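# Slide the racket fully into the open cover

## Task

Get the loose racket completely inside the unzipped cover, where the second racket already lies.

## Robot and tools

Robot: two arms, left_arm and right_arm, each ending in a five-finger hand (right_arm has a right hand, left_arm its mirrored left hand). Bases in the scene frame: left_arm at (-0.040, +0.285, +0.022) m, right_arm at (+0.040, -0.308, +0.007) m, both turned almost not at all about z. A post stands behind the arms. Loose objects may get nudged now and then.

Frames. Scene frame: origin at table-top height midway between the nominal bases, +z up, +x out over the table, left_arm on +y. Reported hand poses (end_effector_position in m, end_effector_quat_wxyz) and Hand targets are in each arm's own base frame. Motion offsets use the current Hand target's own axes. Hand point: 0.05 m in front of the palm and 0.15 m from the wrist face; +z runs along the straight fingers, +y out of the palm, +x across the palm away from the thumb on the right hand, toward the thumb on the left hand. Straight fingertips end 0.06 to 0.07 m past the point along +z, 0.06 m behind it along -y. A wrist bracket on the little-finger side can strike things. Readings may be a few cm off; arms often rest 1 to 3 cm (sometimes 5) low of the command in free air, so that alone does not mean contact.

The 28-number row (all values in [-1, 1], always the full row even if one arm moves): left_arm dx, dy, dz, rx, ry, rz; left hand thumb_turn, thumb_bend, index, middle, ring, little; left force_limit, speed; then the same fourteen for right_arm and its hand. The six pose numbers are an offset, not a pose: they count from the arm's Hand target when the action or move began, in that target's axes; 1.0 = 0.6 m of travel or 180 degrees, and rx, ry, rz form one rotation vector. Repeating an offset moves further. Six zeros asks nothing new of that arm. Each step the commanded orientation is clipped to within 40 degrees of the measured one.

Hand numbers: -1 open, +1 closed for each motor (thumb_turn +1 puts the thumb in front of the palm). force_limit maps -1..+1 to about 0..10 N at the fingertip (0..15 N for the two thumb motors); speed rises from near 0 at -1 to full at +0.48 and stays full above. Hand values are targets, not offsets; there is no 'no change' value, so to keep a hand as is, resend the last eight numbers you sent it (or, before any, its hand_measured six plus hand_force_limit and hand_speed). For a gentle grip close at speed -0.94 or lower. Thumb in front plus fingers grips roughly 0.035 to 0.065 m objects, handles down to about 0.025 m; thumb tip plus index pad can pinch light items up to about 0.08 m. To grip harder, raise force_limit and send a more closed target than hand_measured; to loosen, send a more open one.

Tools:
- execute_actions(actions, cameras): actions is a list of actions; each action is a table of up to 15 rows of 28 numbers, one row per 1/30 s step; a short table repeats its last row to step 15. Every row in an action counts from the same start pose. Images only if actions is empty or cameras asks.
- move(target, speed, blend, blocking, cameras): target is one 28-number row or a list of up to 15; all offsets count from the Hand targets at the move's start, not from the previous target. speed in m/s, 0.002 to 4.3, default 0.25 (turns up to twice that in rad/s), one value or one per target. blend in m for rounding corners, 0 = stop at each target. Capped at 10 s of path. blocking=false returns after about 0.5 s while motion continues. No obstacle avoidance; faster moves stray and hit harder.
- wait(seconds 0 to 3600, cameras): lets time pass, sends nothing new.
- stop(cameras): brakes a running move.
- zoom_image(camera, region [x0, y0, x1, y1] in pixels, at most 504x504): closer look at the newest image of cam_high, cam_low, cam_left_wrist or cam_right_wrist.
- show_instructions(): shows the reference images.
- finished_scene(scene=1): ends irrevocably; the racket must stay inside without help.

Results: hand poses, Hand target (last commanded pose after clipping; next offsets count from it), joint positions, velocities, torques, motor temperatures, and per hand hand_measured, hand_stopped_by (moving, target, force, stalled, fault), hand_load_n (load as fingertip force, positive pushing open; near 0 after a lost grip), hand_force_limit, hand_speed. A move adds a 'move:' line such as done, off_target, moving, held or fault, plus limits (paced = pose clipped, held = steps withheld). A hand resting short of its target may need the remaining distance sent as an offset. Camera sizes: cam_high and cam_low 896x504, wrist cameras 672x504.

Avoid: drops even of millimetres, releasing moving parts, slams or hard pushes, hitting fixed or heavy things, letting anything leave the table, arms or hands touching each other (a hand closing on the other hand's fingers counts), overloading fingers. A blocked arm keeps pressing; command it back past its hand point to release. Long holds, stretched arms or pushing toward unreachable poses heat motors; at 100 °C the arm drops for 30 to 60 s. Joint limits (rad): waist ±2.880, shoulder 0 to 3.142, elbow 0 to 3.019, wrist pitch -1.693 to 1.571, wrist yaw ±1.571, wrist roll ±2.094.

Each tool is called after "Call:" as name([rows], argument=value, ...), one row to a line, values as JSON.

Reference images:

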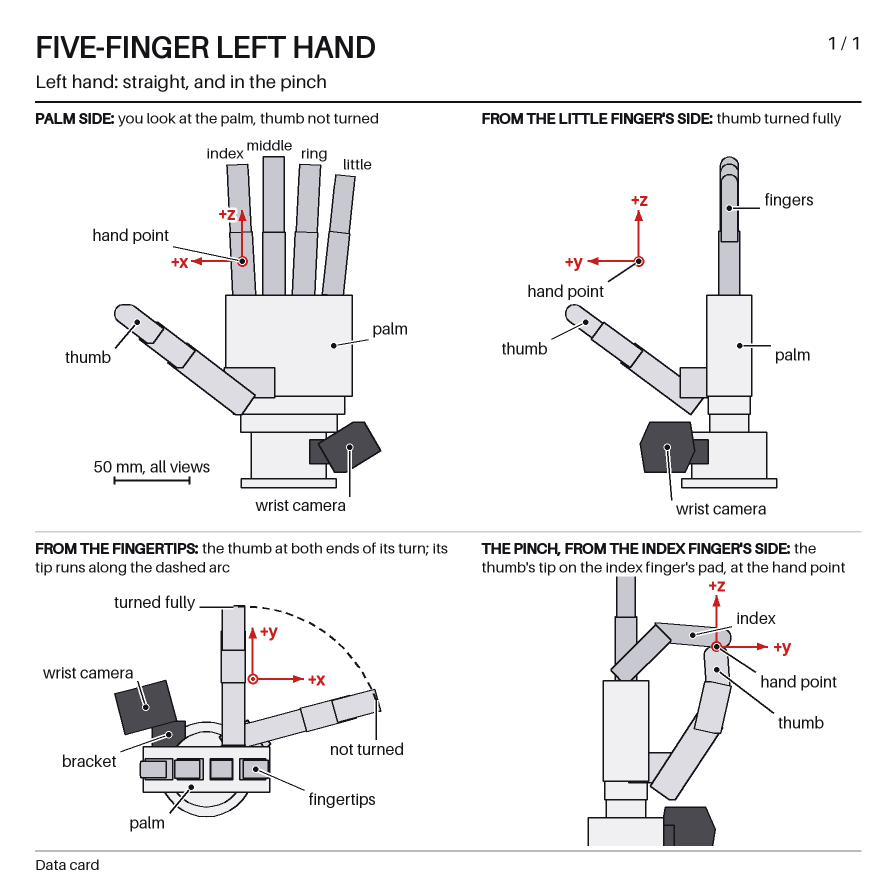

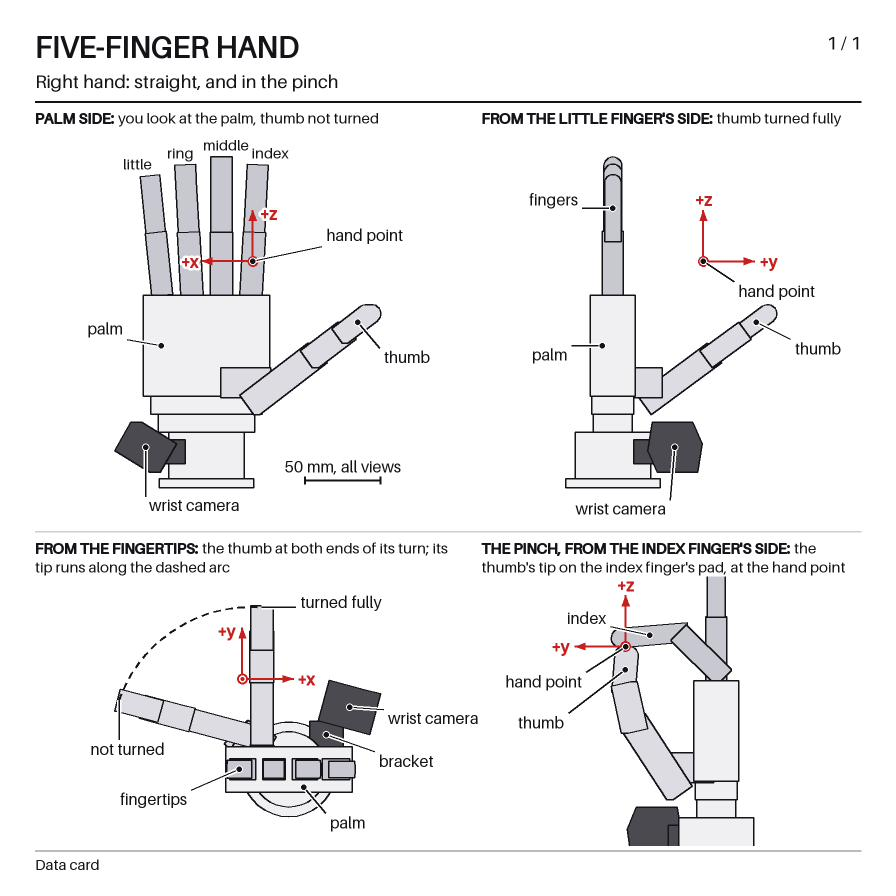

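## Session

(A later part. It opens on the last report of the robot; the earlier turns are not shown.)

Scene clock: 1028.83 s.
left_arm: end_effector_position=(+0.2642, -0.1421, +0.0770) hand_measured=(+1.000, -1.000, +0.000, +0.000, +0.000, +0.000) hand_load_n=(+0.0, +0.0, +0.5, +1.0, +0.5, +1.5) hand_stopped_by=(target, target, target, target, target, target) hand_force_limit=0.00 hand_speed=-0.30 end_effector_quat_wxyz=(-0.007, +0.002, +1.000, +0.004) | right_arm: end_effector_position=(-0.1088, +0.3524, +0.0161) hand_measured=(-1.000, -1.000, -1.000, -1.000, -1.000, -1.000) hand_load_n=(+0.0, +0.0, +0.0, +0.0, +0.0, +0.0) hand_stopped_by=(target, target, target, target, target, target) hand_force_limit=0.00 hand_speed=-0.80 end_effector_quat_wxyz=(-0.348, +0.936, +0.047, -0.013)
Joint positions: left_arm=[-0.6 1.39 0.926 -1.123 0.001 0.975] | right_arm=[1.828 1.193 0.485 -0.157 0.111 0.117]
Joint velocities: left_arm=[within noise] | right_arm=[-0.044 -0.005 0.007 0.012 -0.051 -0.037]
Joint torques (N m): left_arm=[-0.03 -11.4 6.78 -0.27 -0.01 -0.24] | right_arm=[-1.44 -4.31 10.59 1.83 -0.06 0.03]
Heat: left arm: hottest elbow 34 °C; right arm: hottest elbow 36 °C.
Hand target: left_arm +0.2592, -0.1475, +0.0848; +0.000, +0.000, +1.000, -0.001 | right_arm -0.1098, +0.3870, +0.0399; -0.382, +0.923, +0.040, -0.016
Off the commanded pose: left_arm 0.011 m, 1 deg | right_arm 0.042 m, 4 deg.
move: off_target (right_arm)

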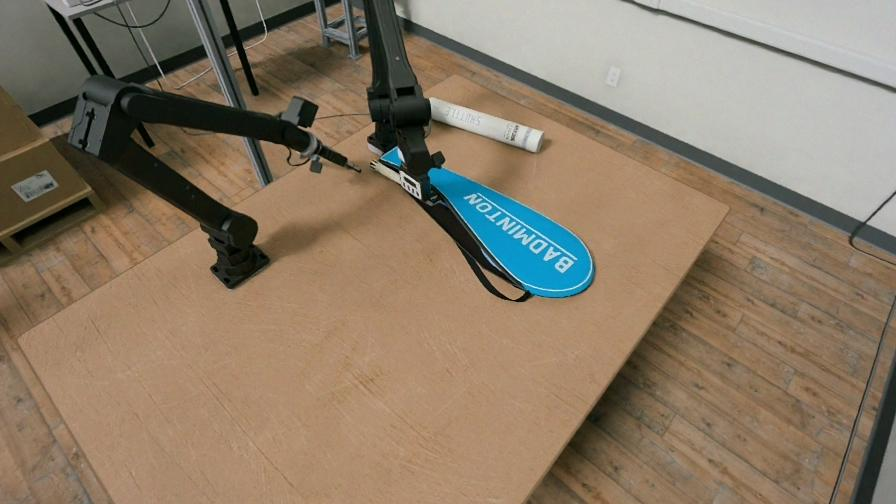

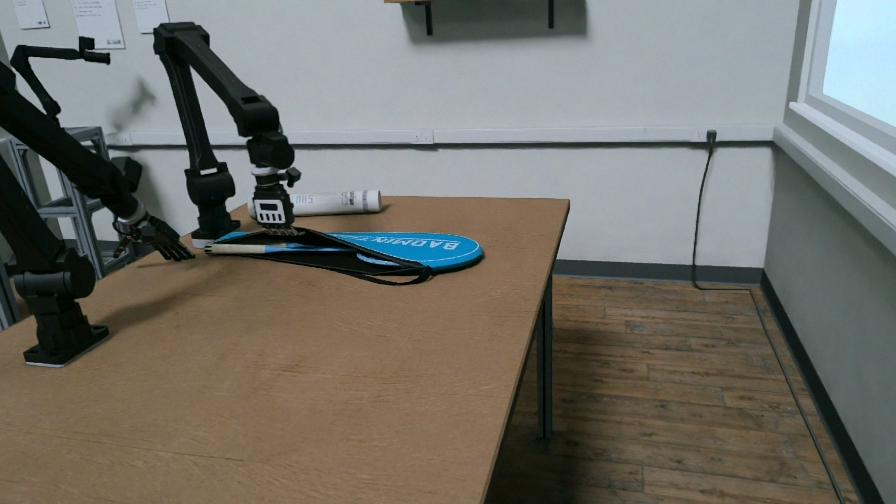

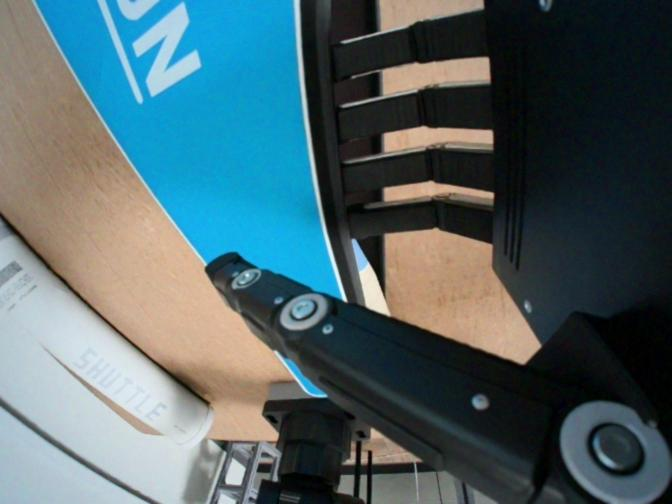

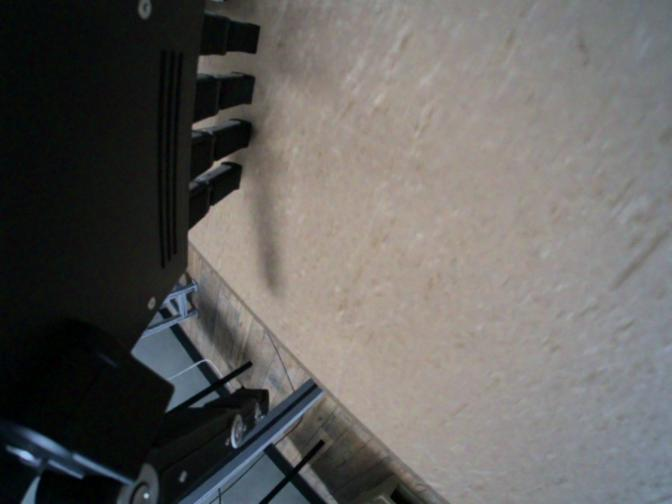

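Call:
move([
  [0,0,0,0,0,0,1,-1,0,0,0,0,0,-0.3,0.005,-0.0587,0.0234,0,0,0,-1,-1,-1,-1,-1,-1,0,-0.8],
], speed=[0.1], cameras=["cam_high","cam_low","cam_right_wrist"])

Call:
zoom_image(camera="cam_low", region=[150, 200, 310, 290])

Call:
zoom_image(camera="cam_high", region=[310, 110, 430, 220])

Scene clock: 1035.97 s.
left_arm: end_effector_position=(+0.2642, -0.1421, +0.0770) hand_measured=(+1.000, -1.000, +0.000, +0.000, +0.000, +0.000) hand_load_n=(+0.0, +0.0, +0.5, +1.0, +0.5, +1.0) hand_stopped_by=(target, target, target, target, target, target) hand_force_limit=0.00 hand_speed=-0.30 end_effector_quat_wxyz=(-0.007, +0.002, +1.000, +0.004) | right_arm: end_effector_position=(-0.1116, +0.3955, +0.0338) hand_measured=(-1.000, -1.000, -1.000, -1.000, -1.000, -1.000) hand_load_n=(+0.0, +0.0, +0.0, +0.0, +0.0, +0.0) hand_stopped_by=(target, target, target, target, target, target) hand_force_limit=0.00 hand_speed=-0.80 end_effector_quat_wxyz=(-0.362, +0.931, +0.045, -0.016)
Joint positions: left_arm=[-0.6 1.39 0.926 -1.123 0.001 0.975] | right_arm=[1.802 1.267 0.589 -0.157 0.093 0.1]
Joint torques (N m): left_arm=[-0.15 -11.4 6.76 -0.27 -0.01 -0.24] | right_arm=[-1.44 -5.42 10.81 0.83 -0.07 0.03]
Heat: left arm: hottest elbow 34 °C; right arm: hottest elbow 36 °C.
Hand target: left_arm +0.2592, -0.1475, +0.0848; +0.000, +0.000, +1.000, -0.001 | right_arm -0.1098, +0.4220, +0.0548; -0.382, +0.923, +0.040, -0.016
Off the commanded pose: left_arm 0.011 m, 1 deg | right_arm 0.034 m, 3 deg.
move: off_target (right_arm)

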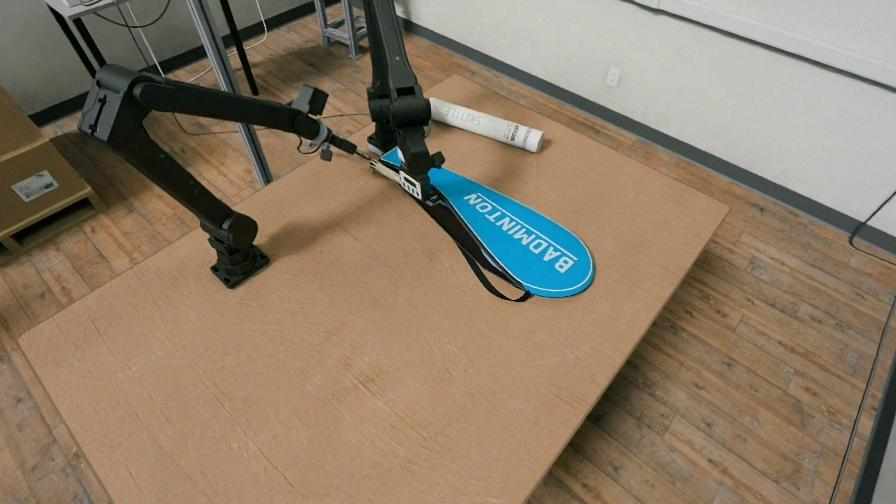

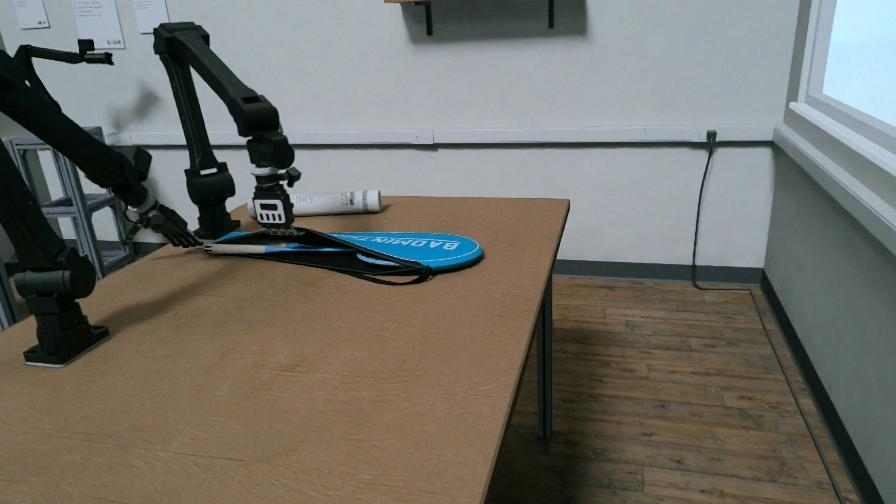

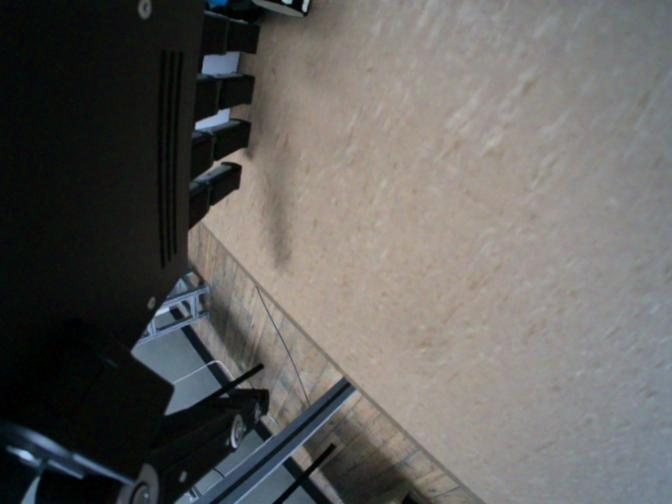

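Scaled by 3.150 from the camera's image (finer frame: 1280x720).

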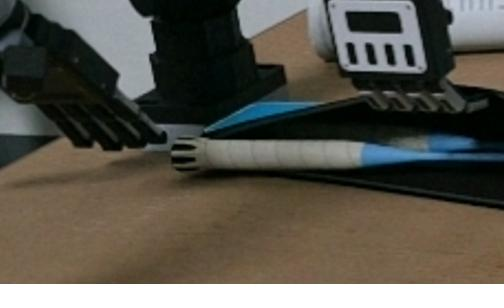

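Scaled by 4.200 from the camera's image (finer frame: 1280x720).

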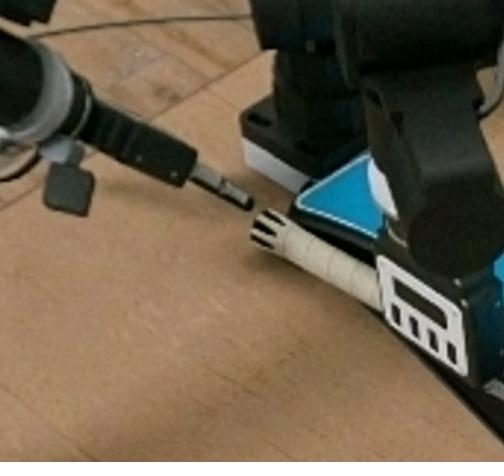

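Call:
move([
  [0,0,0,0,0,0,1,-1,0,0,0,0,0,-0.3,0,0.0223,0.0153,0,0,0,-1,-1,-1,-1,-1,-1,0,-0.8],
  [0,0,0,0,0,0,1,-1,0,0,0,0,0,-0.3,0.083,0.0273,0.0103,0,0,0,-1,-1,-1,-1,-1,-1,0,-0.8],
], speed=[0.06,0.05], cameras=["cam_high","cam_low","cam_right_wrist"])

Call:
zoom_image(camera="cam_low", region=[150, 200, 310, 290])

Call:
zoom_image(camera="cam_high", region=[310, 110, 430, 220])

Scene clock: 1041.80 s.
left_arm: end_effector_position=(+0.2622, -0.1459, +0.0795) hand_measured=(+1.000, -1.000, +0.000, +0.000, +0.000, +0.000) hand_load_n=(+0.0, +0.0, +0.0, +0.0, +0.5, +0.0) hand_stopped_by=(target, target, target, target, target, target) hand_force_limit=0.00 hand_speed=-0.30 end_effector_quat_wxyz=(-0.004, +0.005, +1.000, +0.001) | right_arm: end_effector_position=(-0.0694, +0.4060, +0.0272) hand_measured=(-1.000, -1.000, -1.000, -1.000, -1.000, -1.000) hand_load_n=(+0.0, +0.0, +0.0, +0.0, +0.0, +0.0) hand_stopped_by=(target, target, target, target, target, target) hand_force_limit=0.00 hand_speed=-0.80 end_effector_quat_wxyz=(-0.361, +0.931, +0.046, -0.022)
Joint positions: left_arm=[-0.612 1.381 0.926 -1.124 0.003 0.969] | right_arm=[1.659 1.294 0.589 -0.126 -0.016 -0.005]
Joint torques (N m): left_arm=[0.09 -10.58 6.84 -0.28 -0.06 -0.16] | right_arm=[-1.85 -6.77 7.28 1.83 0.05 0.02]
Heat: left arm: hottest elbow 34 °C; right arm: hottest elbow 37 °C.
Hand target: left_arm +0.2591, -0.1475, +0.0849; +0.000, +0.000, +1.000, -0.001 | right_arm -0.0596, +0.4191, +0.0389; -0.382, +0.923, +0.040, -0.016
Off the commanded pose: left_arm 0.006 m, 1 deg | right_arm 0.020 m, 3 deg.
move: off_target (right_arm)

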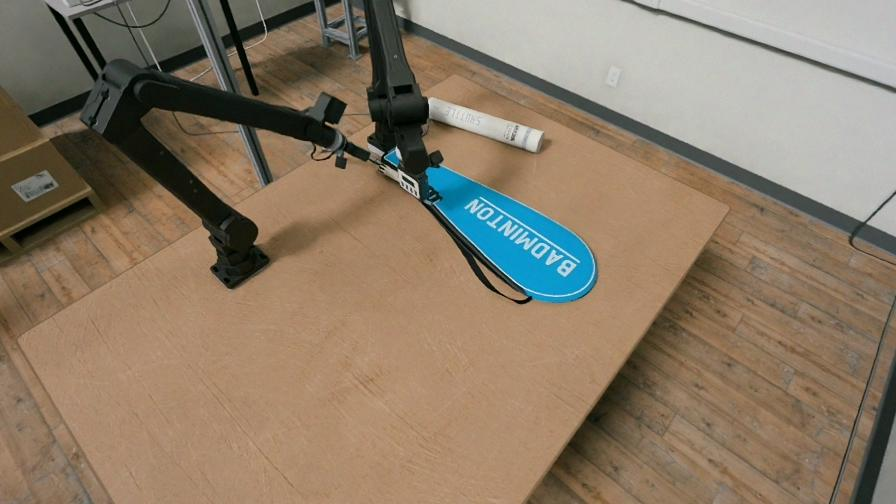

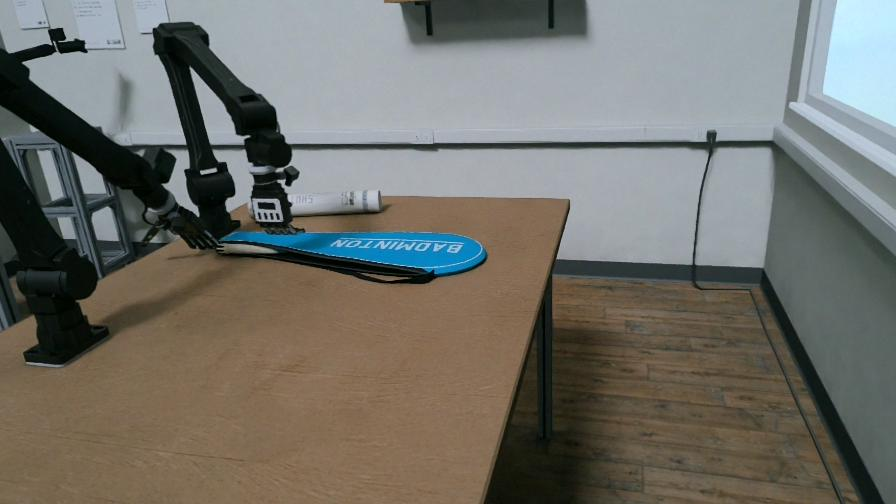

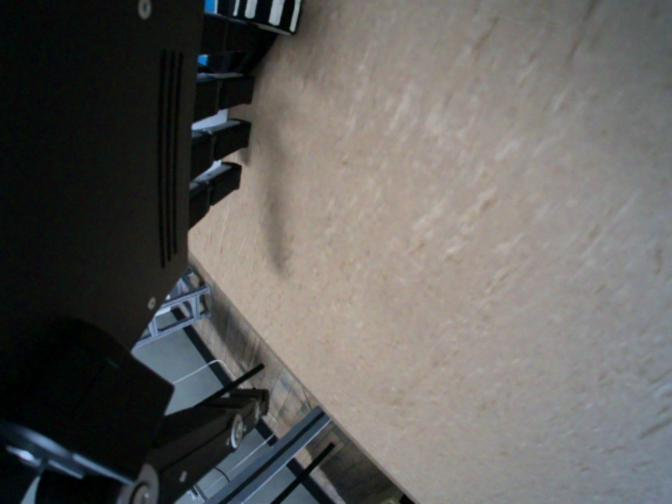

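Scaled by 3.150 from the camera's image (finer frame: 1280x720).

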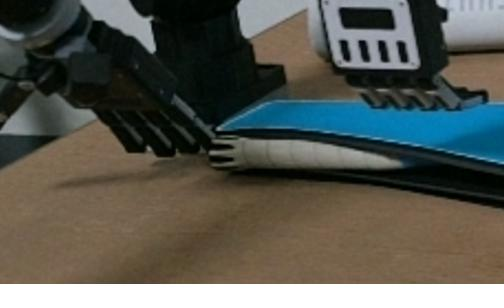

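Scaled by 4.200 from the camera's image (finer frame: 1280x720).

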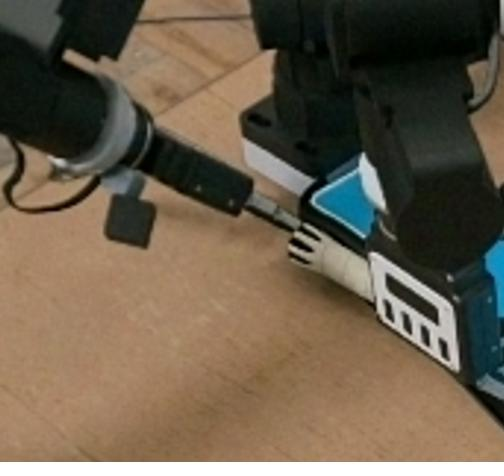

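Call:
move([
  [-0.0848,-0.0875,0,0,0,0,1,-1,0,0,0,0,0,-0.3,-0.03,0,-0.01,0,0,0,-1,-1,-1,-1,-1,-1,0,-0.8],
  [-0.0848,-0.129,0.1048,0,0,0,1,-1,0,0,0,0,0,-0.3,-0.03,0,-0.01,0,0,0,-1,-1,-1,-1,-1,-1,0,-0.8],
  [-0.0848,-0.06,0.1048,0,0,0,1,-1,0,0,0,0,0,-0.3,-0.03,0,-0.01,0,0,0,-1,-1,-1,-1,-1,-1,0,-0.8],
], speed=[0.12,0.12,0.06], cameras=["cam_high","cam_low","cam_left_wrist"])

Call:
zoom_image(camera="cam_low", region=[180, 200, 340, 290])

Call:
zoom_image(camera="cam_high", region=[340, 130, 480, 250])

Scene clock: 1058.27 s.
left_arm: end_effector_position=(+0.3048, -0.1836, +0.0170) hand_measured=(+1.000, -1.000, +0.000, +0.000, +0.000, +0.000) hand_load_n=(+0.0, +0.0, +0.5, +0.0, +0.5, +0.0) hand_stopped_by=(target, target, target, target, target, target) hand_force_limit=0.00 hand_speed=-0.30 end_effector_quat_wxyz=(-0.012, -0.006, +1.000, +0.007) | right_arm: end_effector_position=(-0.0695, +0.4078, +0.0310) hand_measured=(-1.000, -1.000, -1.000, -1.000, -1.000, -1.000) hand_load_n=(+0.0, +0.0, +0.0, +0.0, +0.0, +0.0) hand_stopped_by=(target, target, target, target, target, target) hand_force_limit=0.00 hand_speed=-0.80 end_effector_quat_wxyz=(-0.366, +0.930, +0.038, -0.012)
Joint positions: left_arm=[-0.624 1.628 1.01 -0.981 0.003 0.936] | right_arm=[1.673 1.284 0.589 -0.126 0.019 0.013]
Joint torques (N m): left_arm=[1.49 -13.92 5.87 0.4 -0.08 0.18] | right_arm=[0.97 -7.36 7.04 1.25 0.18 0.23]
Heat: left arm: hottest elbow 34 °C; right arm: hottest elbow 37 °C.
Hand target: left_arm +0.3100, -0.1836, +0.0221; +0.000, +0.000, +1.000, -0.001 | right_arm -0.0771, +0.4133, +0.0431; -0.382, +0.923, +0.040, -0.016
Off the commanded pose: left_arm 0.007 m, 2 deg | right_arm 0.015 m, 2 deg.
move: off_target (right_arm)

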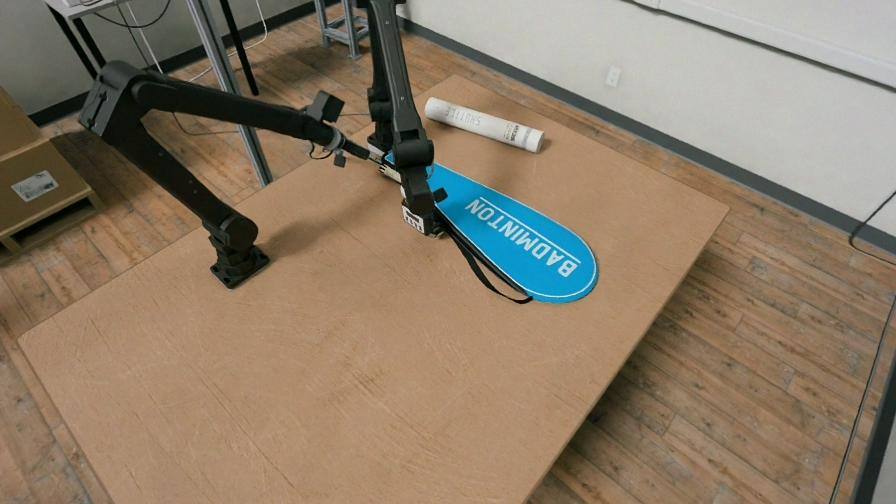

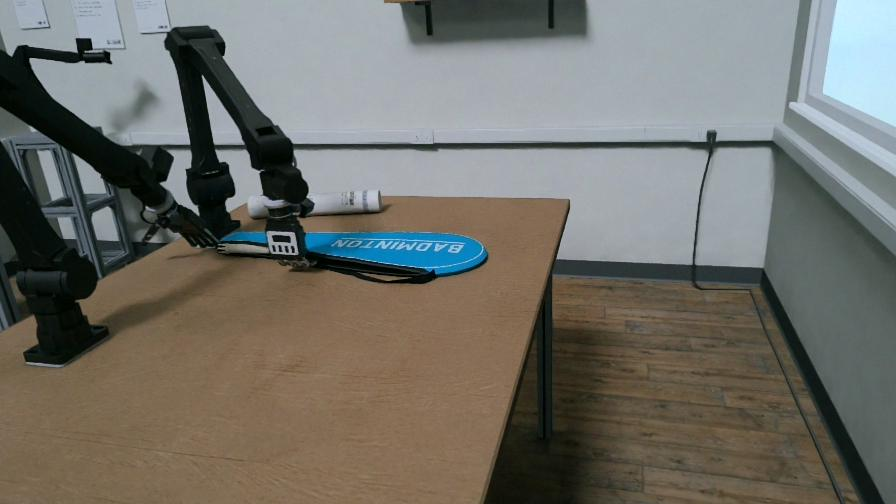

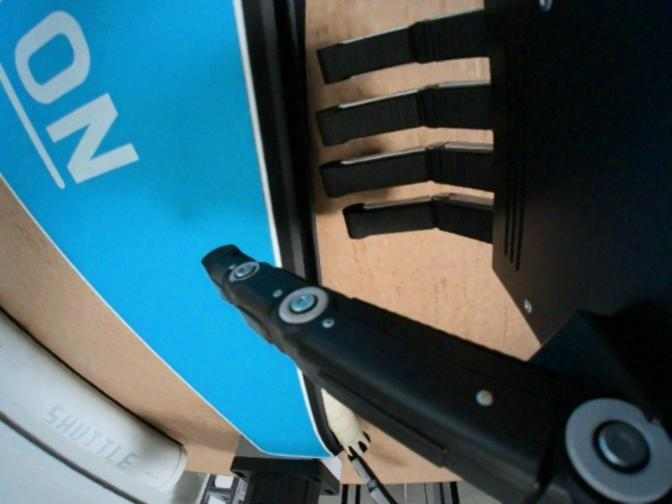

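Scaled by 3.150 from the camera's image (finer frame: 1280x720).

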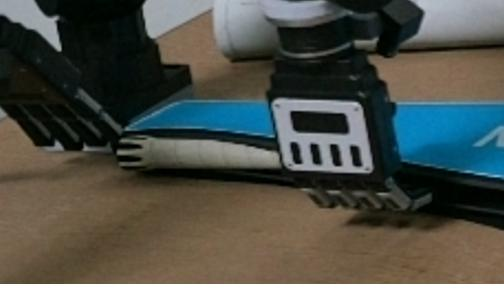

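Scaled by 3.600 from the camera's image (finer frame: 1280x720).

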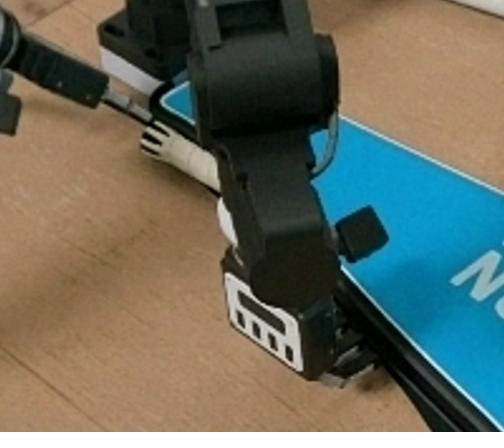

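Call:
move([
  [0,0.065,-0.008,0,0,0,1,-1,0,0,0,0,0,-0.3,0,0,0,0,0,0,-1,-1,-1,-1,-1,-1,0,-0.8],
], speed=[0.06], cameras=["cam_low","cam_left_wrist"])

Call:
zoom_image(camera="cam_low", region=[180, 200, 340, 290])

Call:
zoom_image(camera="cam_left_wrist", region=[200, 0, 500, 250])

Scene clock: 1062.43 s.
left_arm: end_effector_position=(+0.3049, -0.1456, +0.0213) hand_measured=(+1.000, -1.000, +0.000, +0.000, +0.000, +0.000) hand_load_n=(+0.0, +0.0, +0.0, +0.0, +0.0, +0.5) hand_stopped_by=(target, target, target, target, target, target) hand_force_limit=0.00 hand_speed=-0.30 end_effector_quat_wxyz=(-0.012, -0.005, +1.000, +0.006) | right_arm: end_effector_position=(-0.0695, +0.4078, +0.0310) hand_measured=(-1.000, -1.000, -1.000, -1.000, -1.000, -1.000) hand_load_n=(+0.0, +0.0, +0.0, +0.0, +0.0, +0.0) hand_stopped_by=(target, target, target, target, target, target) hand_force_limit=0.00 hand_speed=-0.80 end_effector_quat_wxyz=(-0.366, +0.930, +0.038, -0.012)
Joint positions: left_arm=[-0.546 1.571 0.953 -0.979 0.003 1.016] | right_arm=[1.673 1.284 0.589 -0.126 0.019 0.013]
Joint torques (N m): left_arm=[1.61 -13.04 5.9 0.31 -0.08 0.17] | right_arm=[1.03 -7.36 7.04 1.25 0.18 0.23]
Heat: left arm: hottest elbow 34 °C; right arm: hottest elbow 37 °C.
Hand target: left_arm +0.3100, -0.1446, +0.0268; +0.000, +0.000, +1.000, -0.001 | right_arm -0.0772, +0.4133, +0.0431; -0.382, +0.923, +0.040, -0.016
Off the commanded pose: left_arm 0.008 m, 2 deg | right_arm 0.015 m, 2 deg.
move: done

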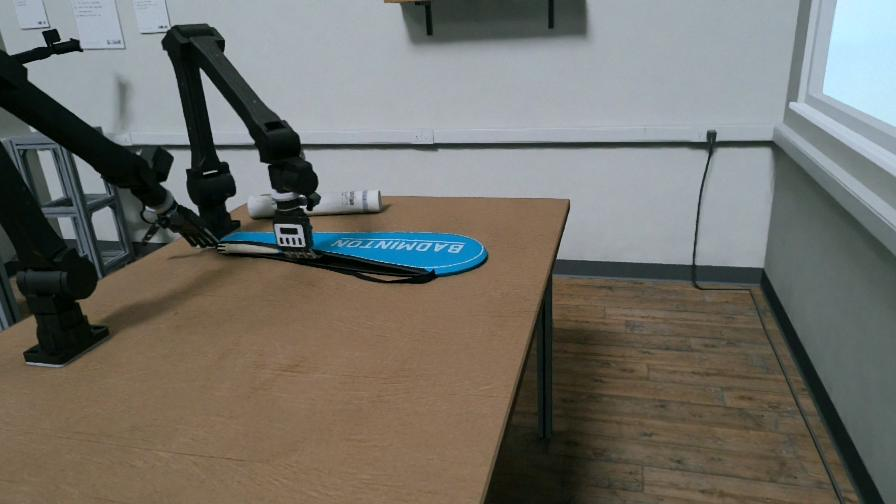

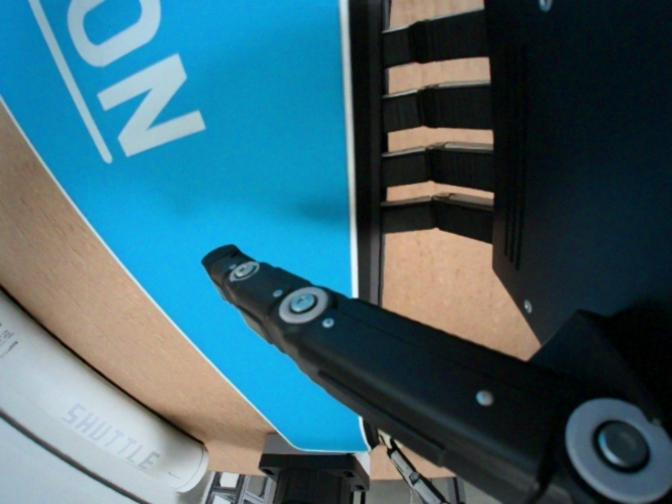

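Scaled by 3.150 from the camera's image (finer frame: 1280x720).

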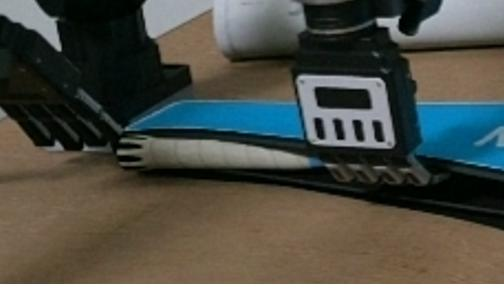

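Scaled by 1.680 from the camera's image (finer frame: 960x720).

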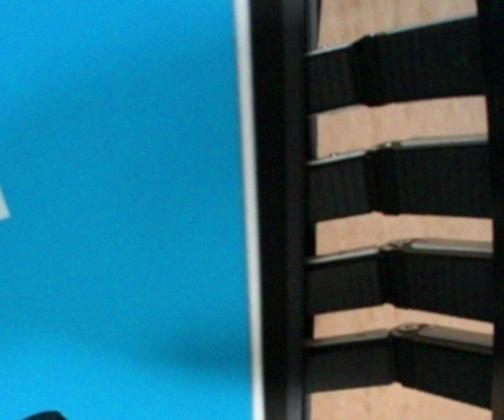

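Call:
move([
  [0,0.0,-0.08,0,0,0,1,-1,0,0,0,0,0,-0.3,0,0,0,0,0,0,-1,-1,-1,-1,-1,-1,0,-0.8],
], speed=[0.06], cameras=["cam_low","cam_high","cam_left_wrist"])

Call:
zoom_image(camera="cam_low", region=[180, 200, 340, 290])

Call:
zoom_image(camera="cam_high", region=[340, 130, 480, 250])

Scene clock: 1066.63 s.
left_arm: end_effector_position=(+0.2907, -0.1360, +0.0531) hand_measured=(+1.000, -1.000, +0.000, +0.000, +0.000, +0.000) hand_load_n=(+0.0, +0.0, +0.0, +0.5, +0.0, +0.5) hand_stopped_by=(target, target, target, target, target, target) hand_force_limit=0.00 hand_speed=-0.30 end_effector_quat_wxyz=(-0.025, -0.003, +1.000, +0.014) | right_arm: end_effector_position=(-0.0695, +0.4078, +0.0310) hand_measured=(-1.000, -1.000, -1.000, -1.000, -1.000, -1.000) hand_load_n=(-0.5, +0.0, +0.0, +0.0, +0.0, +0.0) hand_stopped_by=(target, target, target, target, target, target) hand_force_limit=0.00 hand_speed=-0.80 end_effector_quat_wxyz=(-0.366, +0.930, +0.038, -0.012)
Joint positions: left_arm=[-0.545 1.502 0.965 -1.09 0.003 1.02] | right_arm=[1.673 1.284 0.589 -0.126 0.019 0.013]
Joint torques (N m): left_arm=[1.61 -12.51 10.58 -0.59 -0.09 0.11] | right_arm=[0.97 -7.36 7.04 1.25 0.17 0.24]
Heat: left arm: hottest elbow 34 °C; right arm: hottest elbow 37 °C.
Hand target: left_arm +0.3100, -0.1445, +0.0748; +0.000, +0.000, +1.000, -0.001 | right_arm -0.0772, +0.4133, +0.0431; -0.382, +0.923, +0.040, -0.016
Off the commanded pose: left_arm 0.030 m, 3 deg | right_arm 0.015 m, 2 deg.
move: off_target (left_arm)
Images, in order (width x height): cam_high 896x504, cam_low 896x504, cam_left_wrist 672x504.

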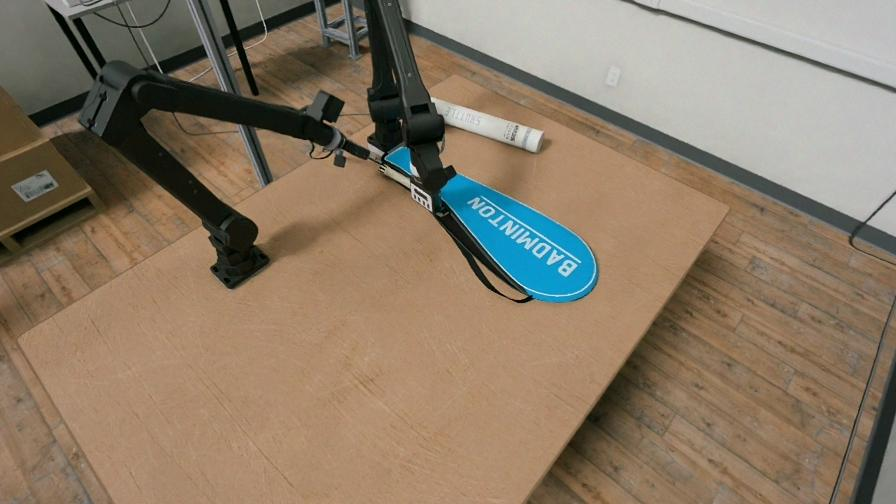

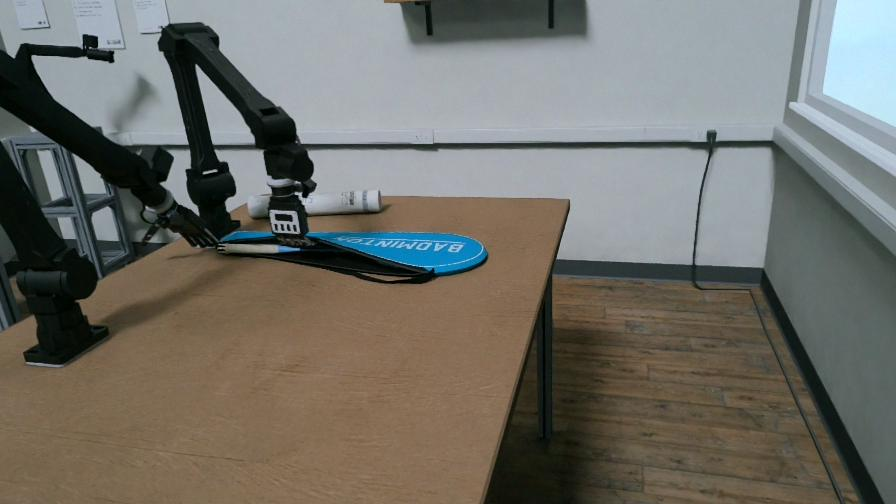

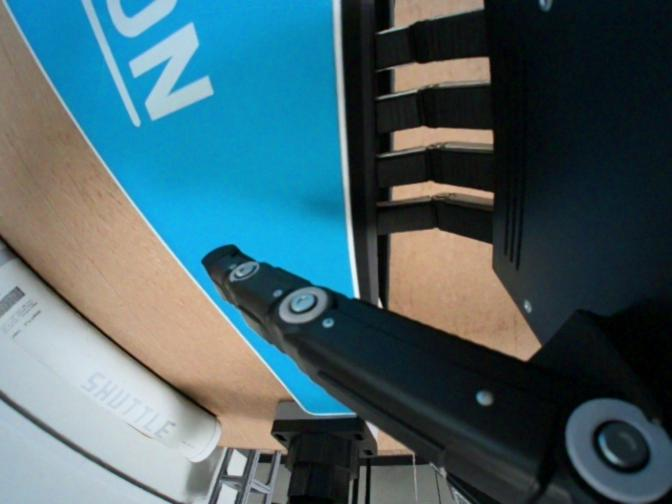

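Scaled by 3.150 from the camera's image (finer frame: 1280x720).

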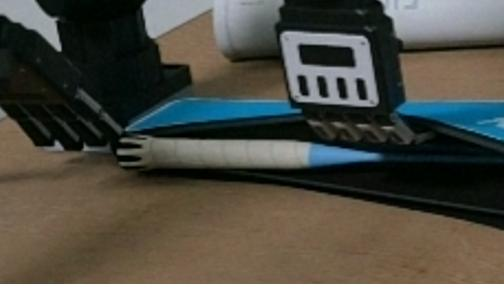

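Scaled by 3.600 from the camera's image (finer frame: 1280x720).

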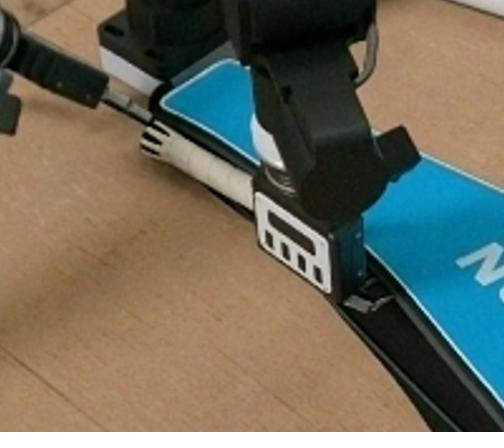

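Call:
move([
  [0,0,0,0,0,0,1,-1,0,0,0,0,0,-0.3,-0.0333,0.0765,-0.1162,0,0,0,-1,-1,-1,-1,-1,-1,0,-0.8],
  [0,0,0,0,0,0,1,-1,0,0,0,0,0,-0.3,0.1577,0.1118,-0.1045,0,0,0,-1,-1,-1,-1,-1,-1,0,-0.8],
  [0,0,0,0,0,0,1,-1,0,0,0,0,0,-0.3,0.1655,0.0532,-0.0342,0,0,0,-1,-1,-1,-1,-1,-1,0,-0.8],
], speed=[0.12,0.15,0.08], cameras=["cam_low","cam_high","cam_right_wrist"])

Call:
zoom_image(camera="cam_low", region=[180, 200, 340, 290])

Call:
zoom_image(camera="cam_high", region=[340, 130, 480, 250])

Scene clock: 1085.13 s.
left_arm: end_effector_position=(+0.2907, -0.1360, +0.0531) hand_measured=(+1.000, -1.000, +0.000, +0.000, +0.000, +0.000) hand_load_n=(+0.0, +0.0, +0.5, +0.5, +0.5, +0.5) hand_stopped_by=(target, target, target, target, target, target) hand_force_limit=0.00 hand_speed=-0.30 end_effector_quat_wxyz=(-0.025, -0.003, +1.000, +0.014) | right_arm: end_effector_position=(+0.0251, +0.3522, +0.0142) hand_measured=(-1.000, -1.000, -1.000, -1.000, -1.000, -1.000) hand_load_n=(+0.0, +0.0, +0.0, +0.0, -0.5, +0.0) hand_stopped_by=(target, target, target, target, target, target) hand_force_limit=0.00 hand_speed=-0.80 end_effector_quat_wxyz=(-0.352, +0.935, +0.033, -0.021)
Joint positions: left_arm=[-0.545 1.502 0.965 -1.09 0.003 1.02] | right_arm=[1.337 1.192 0.474 -0.16 -0.214 -0.226]
Joint torques (N m): left_arm=[1.67 -12.63 10.56 -0.57 -0.09 0.11] | right_arm=[1.08 -4.07 10.47 1.76 0.01 0.24]
Motor temperatures (°C): left_arm=[26 32 36 26 27 26] | right_arm=[30 28 37 28 27 26]
Heat: left arm: hottest elbow 36 °C; right arm: hottest elbow 37 °C.
Hand target: left_arm +0.3100, -0.1445, +0.0748; +0.000, +0.000, +1.000, -0.001 | right_arm +0.0250, +0.3849, +0.0352; -0.382, +0.923, +0.040, -0.016
Off the commanded pose: left_arm 0.030 m, 3 deg | right_arm 0.039 m, 4 deg.
move: off_target (right_arm)
Images, in order (width x height): cam_high 896x504, cam_low 896x504, cam_right_wrist 672x504.

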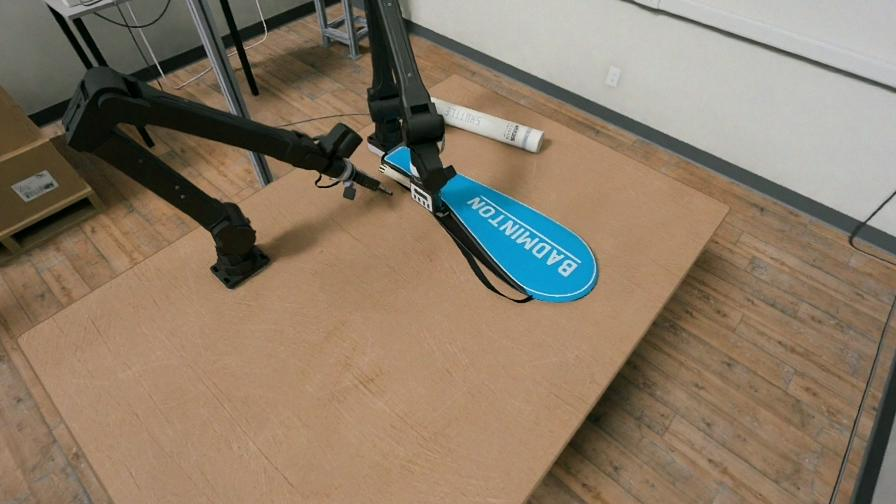

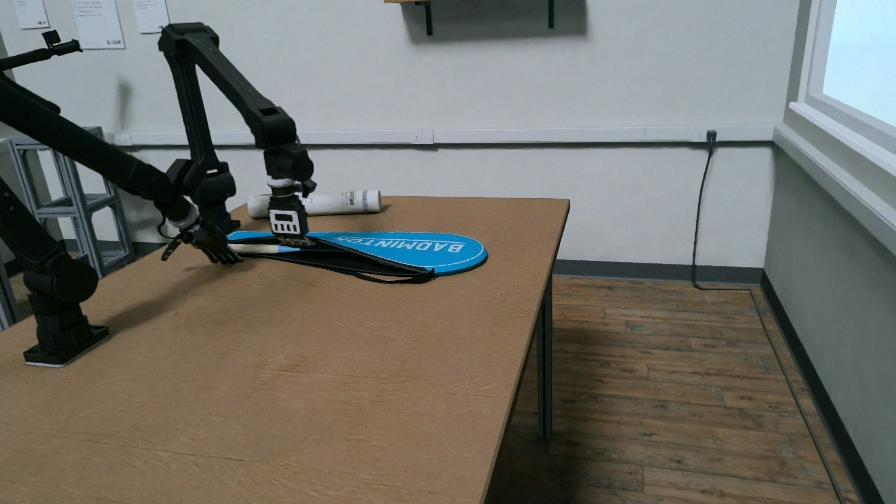

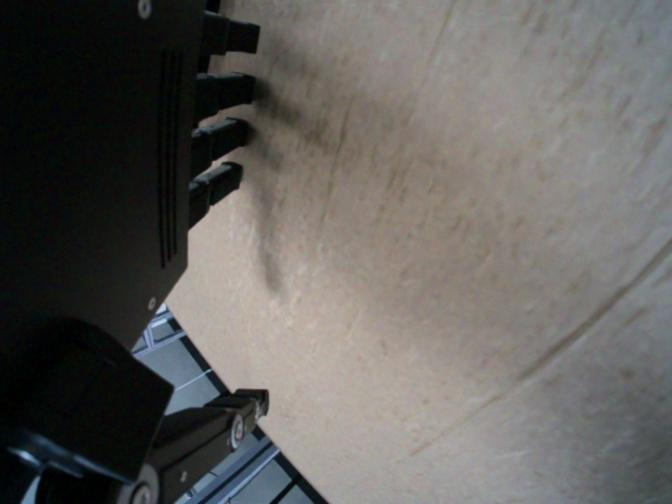

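Scaled by 3.150 from the camera's image (finer frame: 1280x720).

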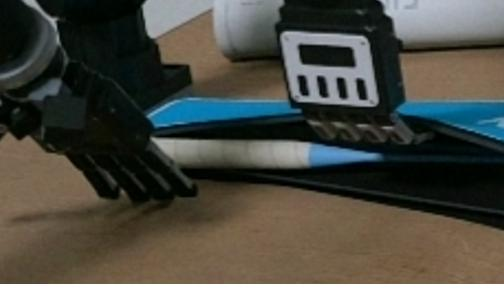

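Scaled by 3.600 from the camera's image (finer frame: 1280x720).

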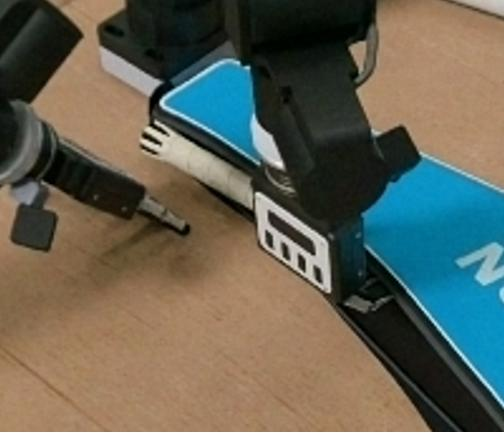

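Call:
move([
  [0,0,0,0,0,0,1,-1,0,0,0,0,0,-0.3,0.0043,-0.0505,0.0198,0,0,0,-1,-1,-1,-1,-1,-1,0,-0.8],
], speed=[0.06], cameras=["cam_low","cam_high","cam_right_wrist"])

Call:
zoom_image(camera="cam_low", region=[180, 200, 340, 290])

Call:
zoom_image(camera="cam_high", region=[340, 130, 480, 250])

Scene clock: 1090.73 s.
left_arm: end_effector_position=(+0.2904, -0.1359, +0.0532) hand_measured=(+1.000, -1.000, +0.000, +0.000, +0.000, +0.000) hand_load_n=(+0.0, +0.0, +0.0, +0.5, +0.5, +0.5) hand_stopped_by=(target, target, target, target, target, target) hand_force_limit=0.00 hand_speed=-0.30 end_effector_quat_wxyz=(-0.025, -0.003, +1.000, +0.014) | right_arm: end_effector_position=(+0.0273, +0.3869, +0.0268) hand_measured=(-1.000, -1.000, -1.000, -1.000, -1.000, -1.000) hand_load_n=(+0.0, -0.5, +0.0, -0.5, +0.0, +0.0) hand_stopped_by=(target, target, target, target, target, target) hand_force_limit=0.00 hand_speed=-0.80 end_effector_quat_wxyz=(-0.360, +0.932, +0.034, -0.018)
Joint positions: left_arm=[-0.545 1.502 0.965 -1.092 0.003 1.02] | right_arm=[1.357 1.256 0.56 -0.16 -0.2 -0.211]
Joint torques (N m): left_arm=[1.55 -12.57 10.61 -0.53 -0.09 0.11] | right_arm=[1.03 -5.07 10.86 0.94 0 0.23]
Heat: left arm: hottest elbow 36 °C; right arm: hottest elbow 37 °C.
Hand target: left_arm +0.3100, -0.1445, +0.0748; +0.000, +0.000, +1.000, -0.001 | right_arm +0.0250, +0.4149, +0.0482; -0.382, +0.923, +0.040, -0.016
Off the commanded pose: left_arm 0.030 m, 3 deg | right_arm 0.035 m, 3 deg.
move: off_target (right_arm)
Images, in order (width x height): cam_high 896x504, cam_low 896x504, cam_right_wrist 672x504.

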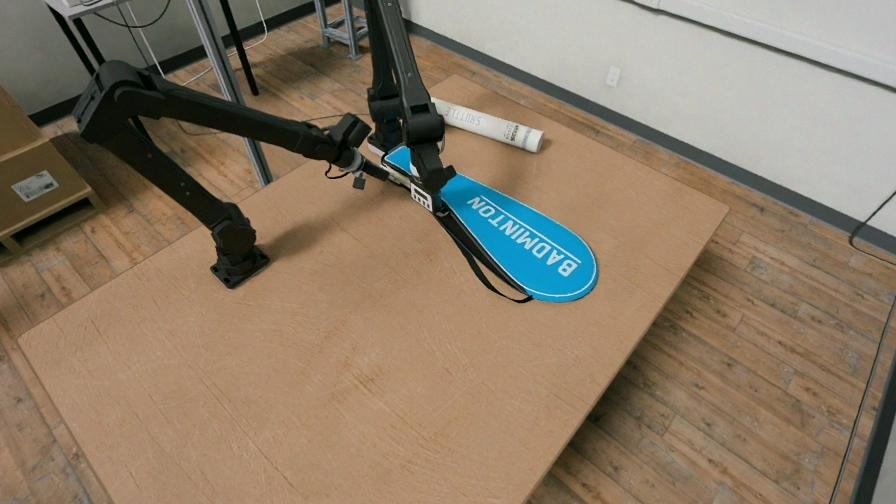

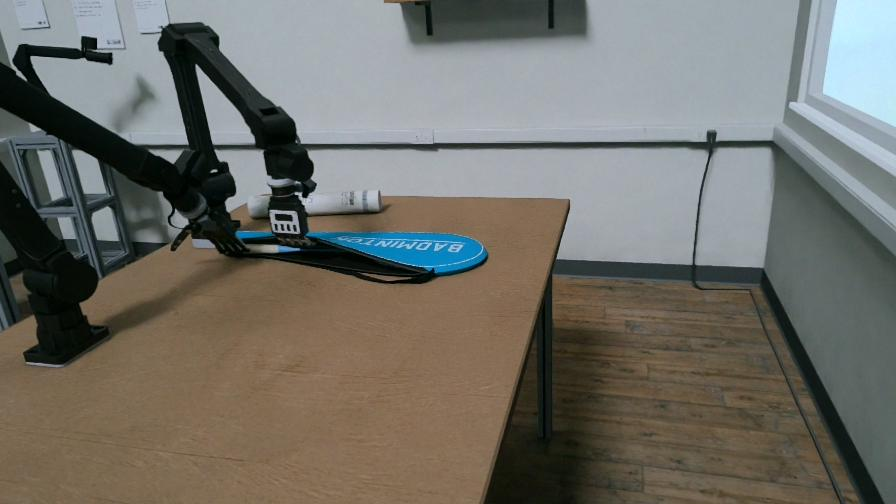

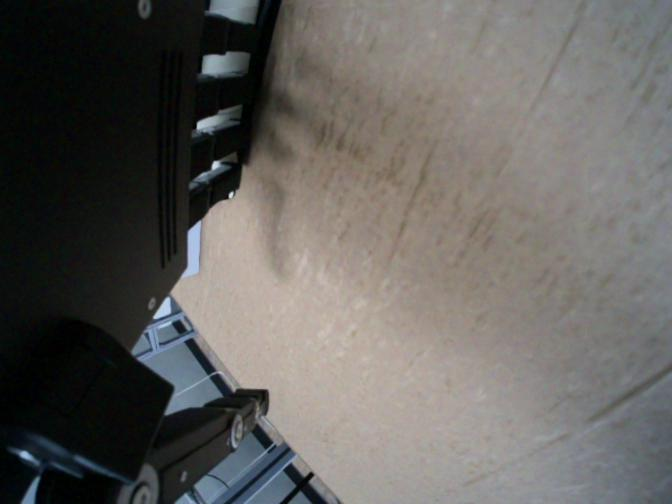

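Scaled by 3.150 from the camera's image (finer frame: 1280x720).

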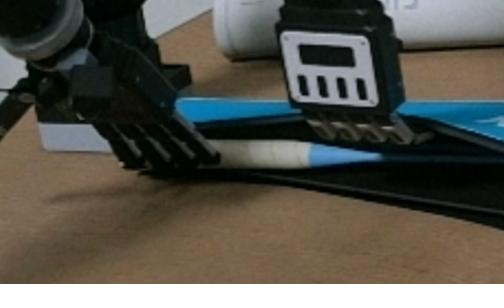

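Scaled by 3.600 from the camera's image (finer frame: 1280x720).

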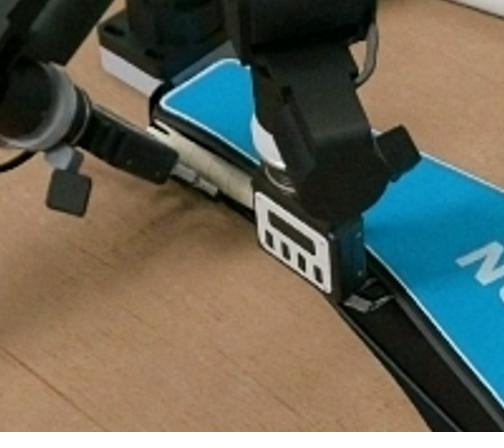

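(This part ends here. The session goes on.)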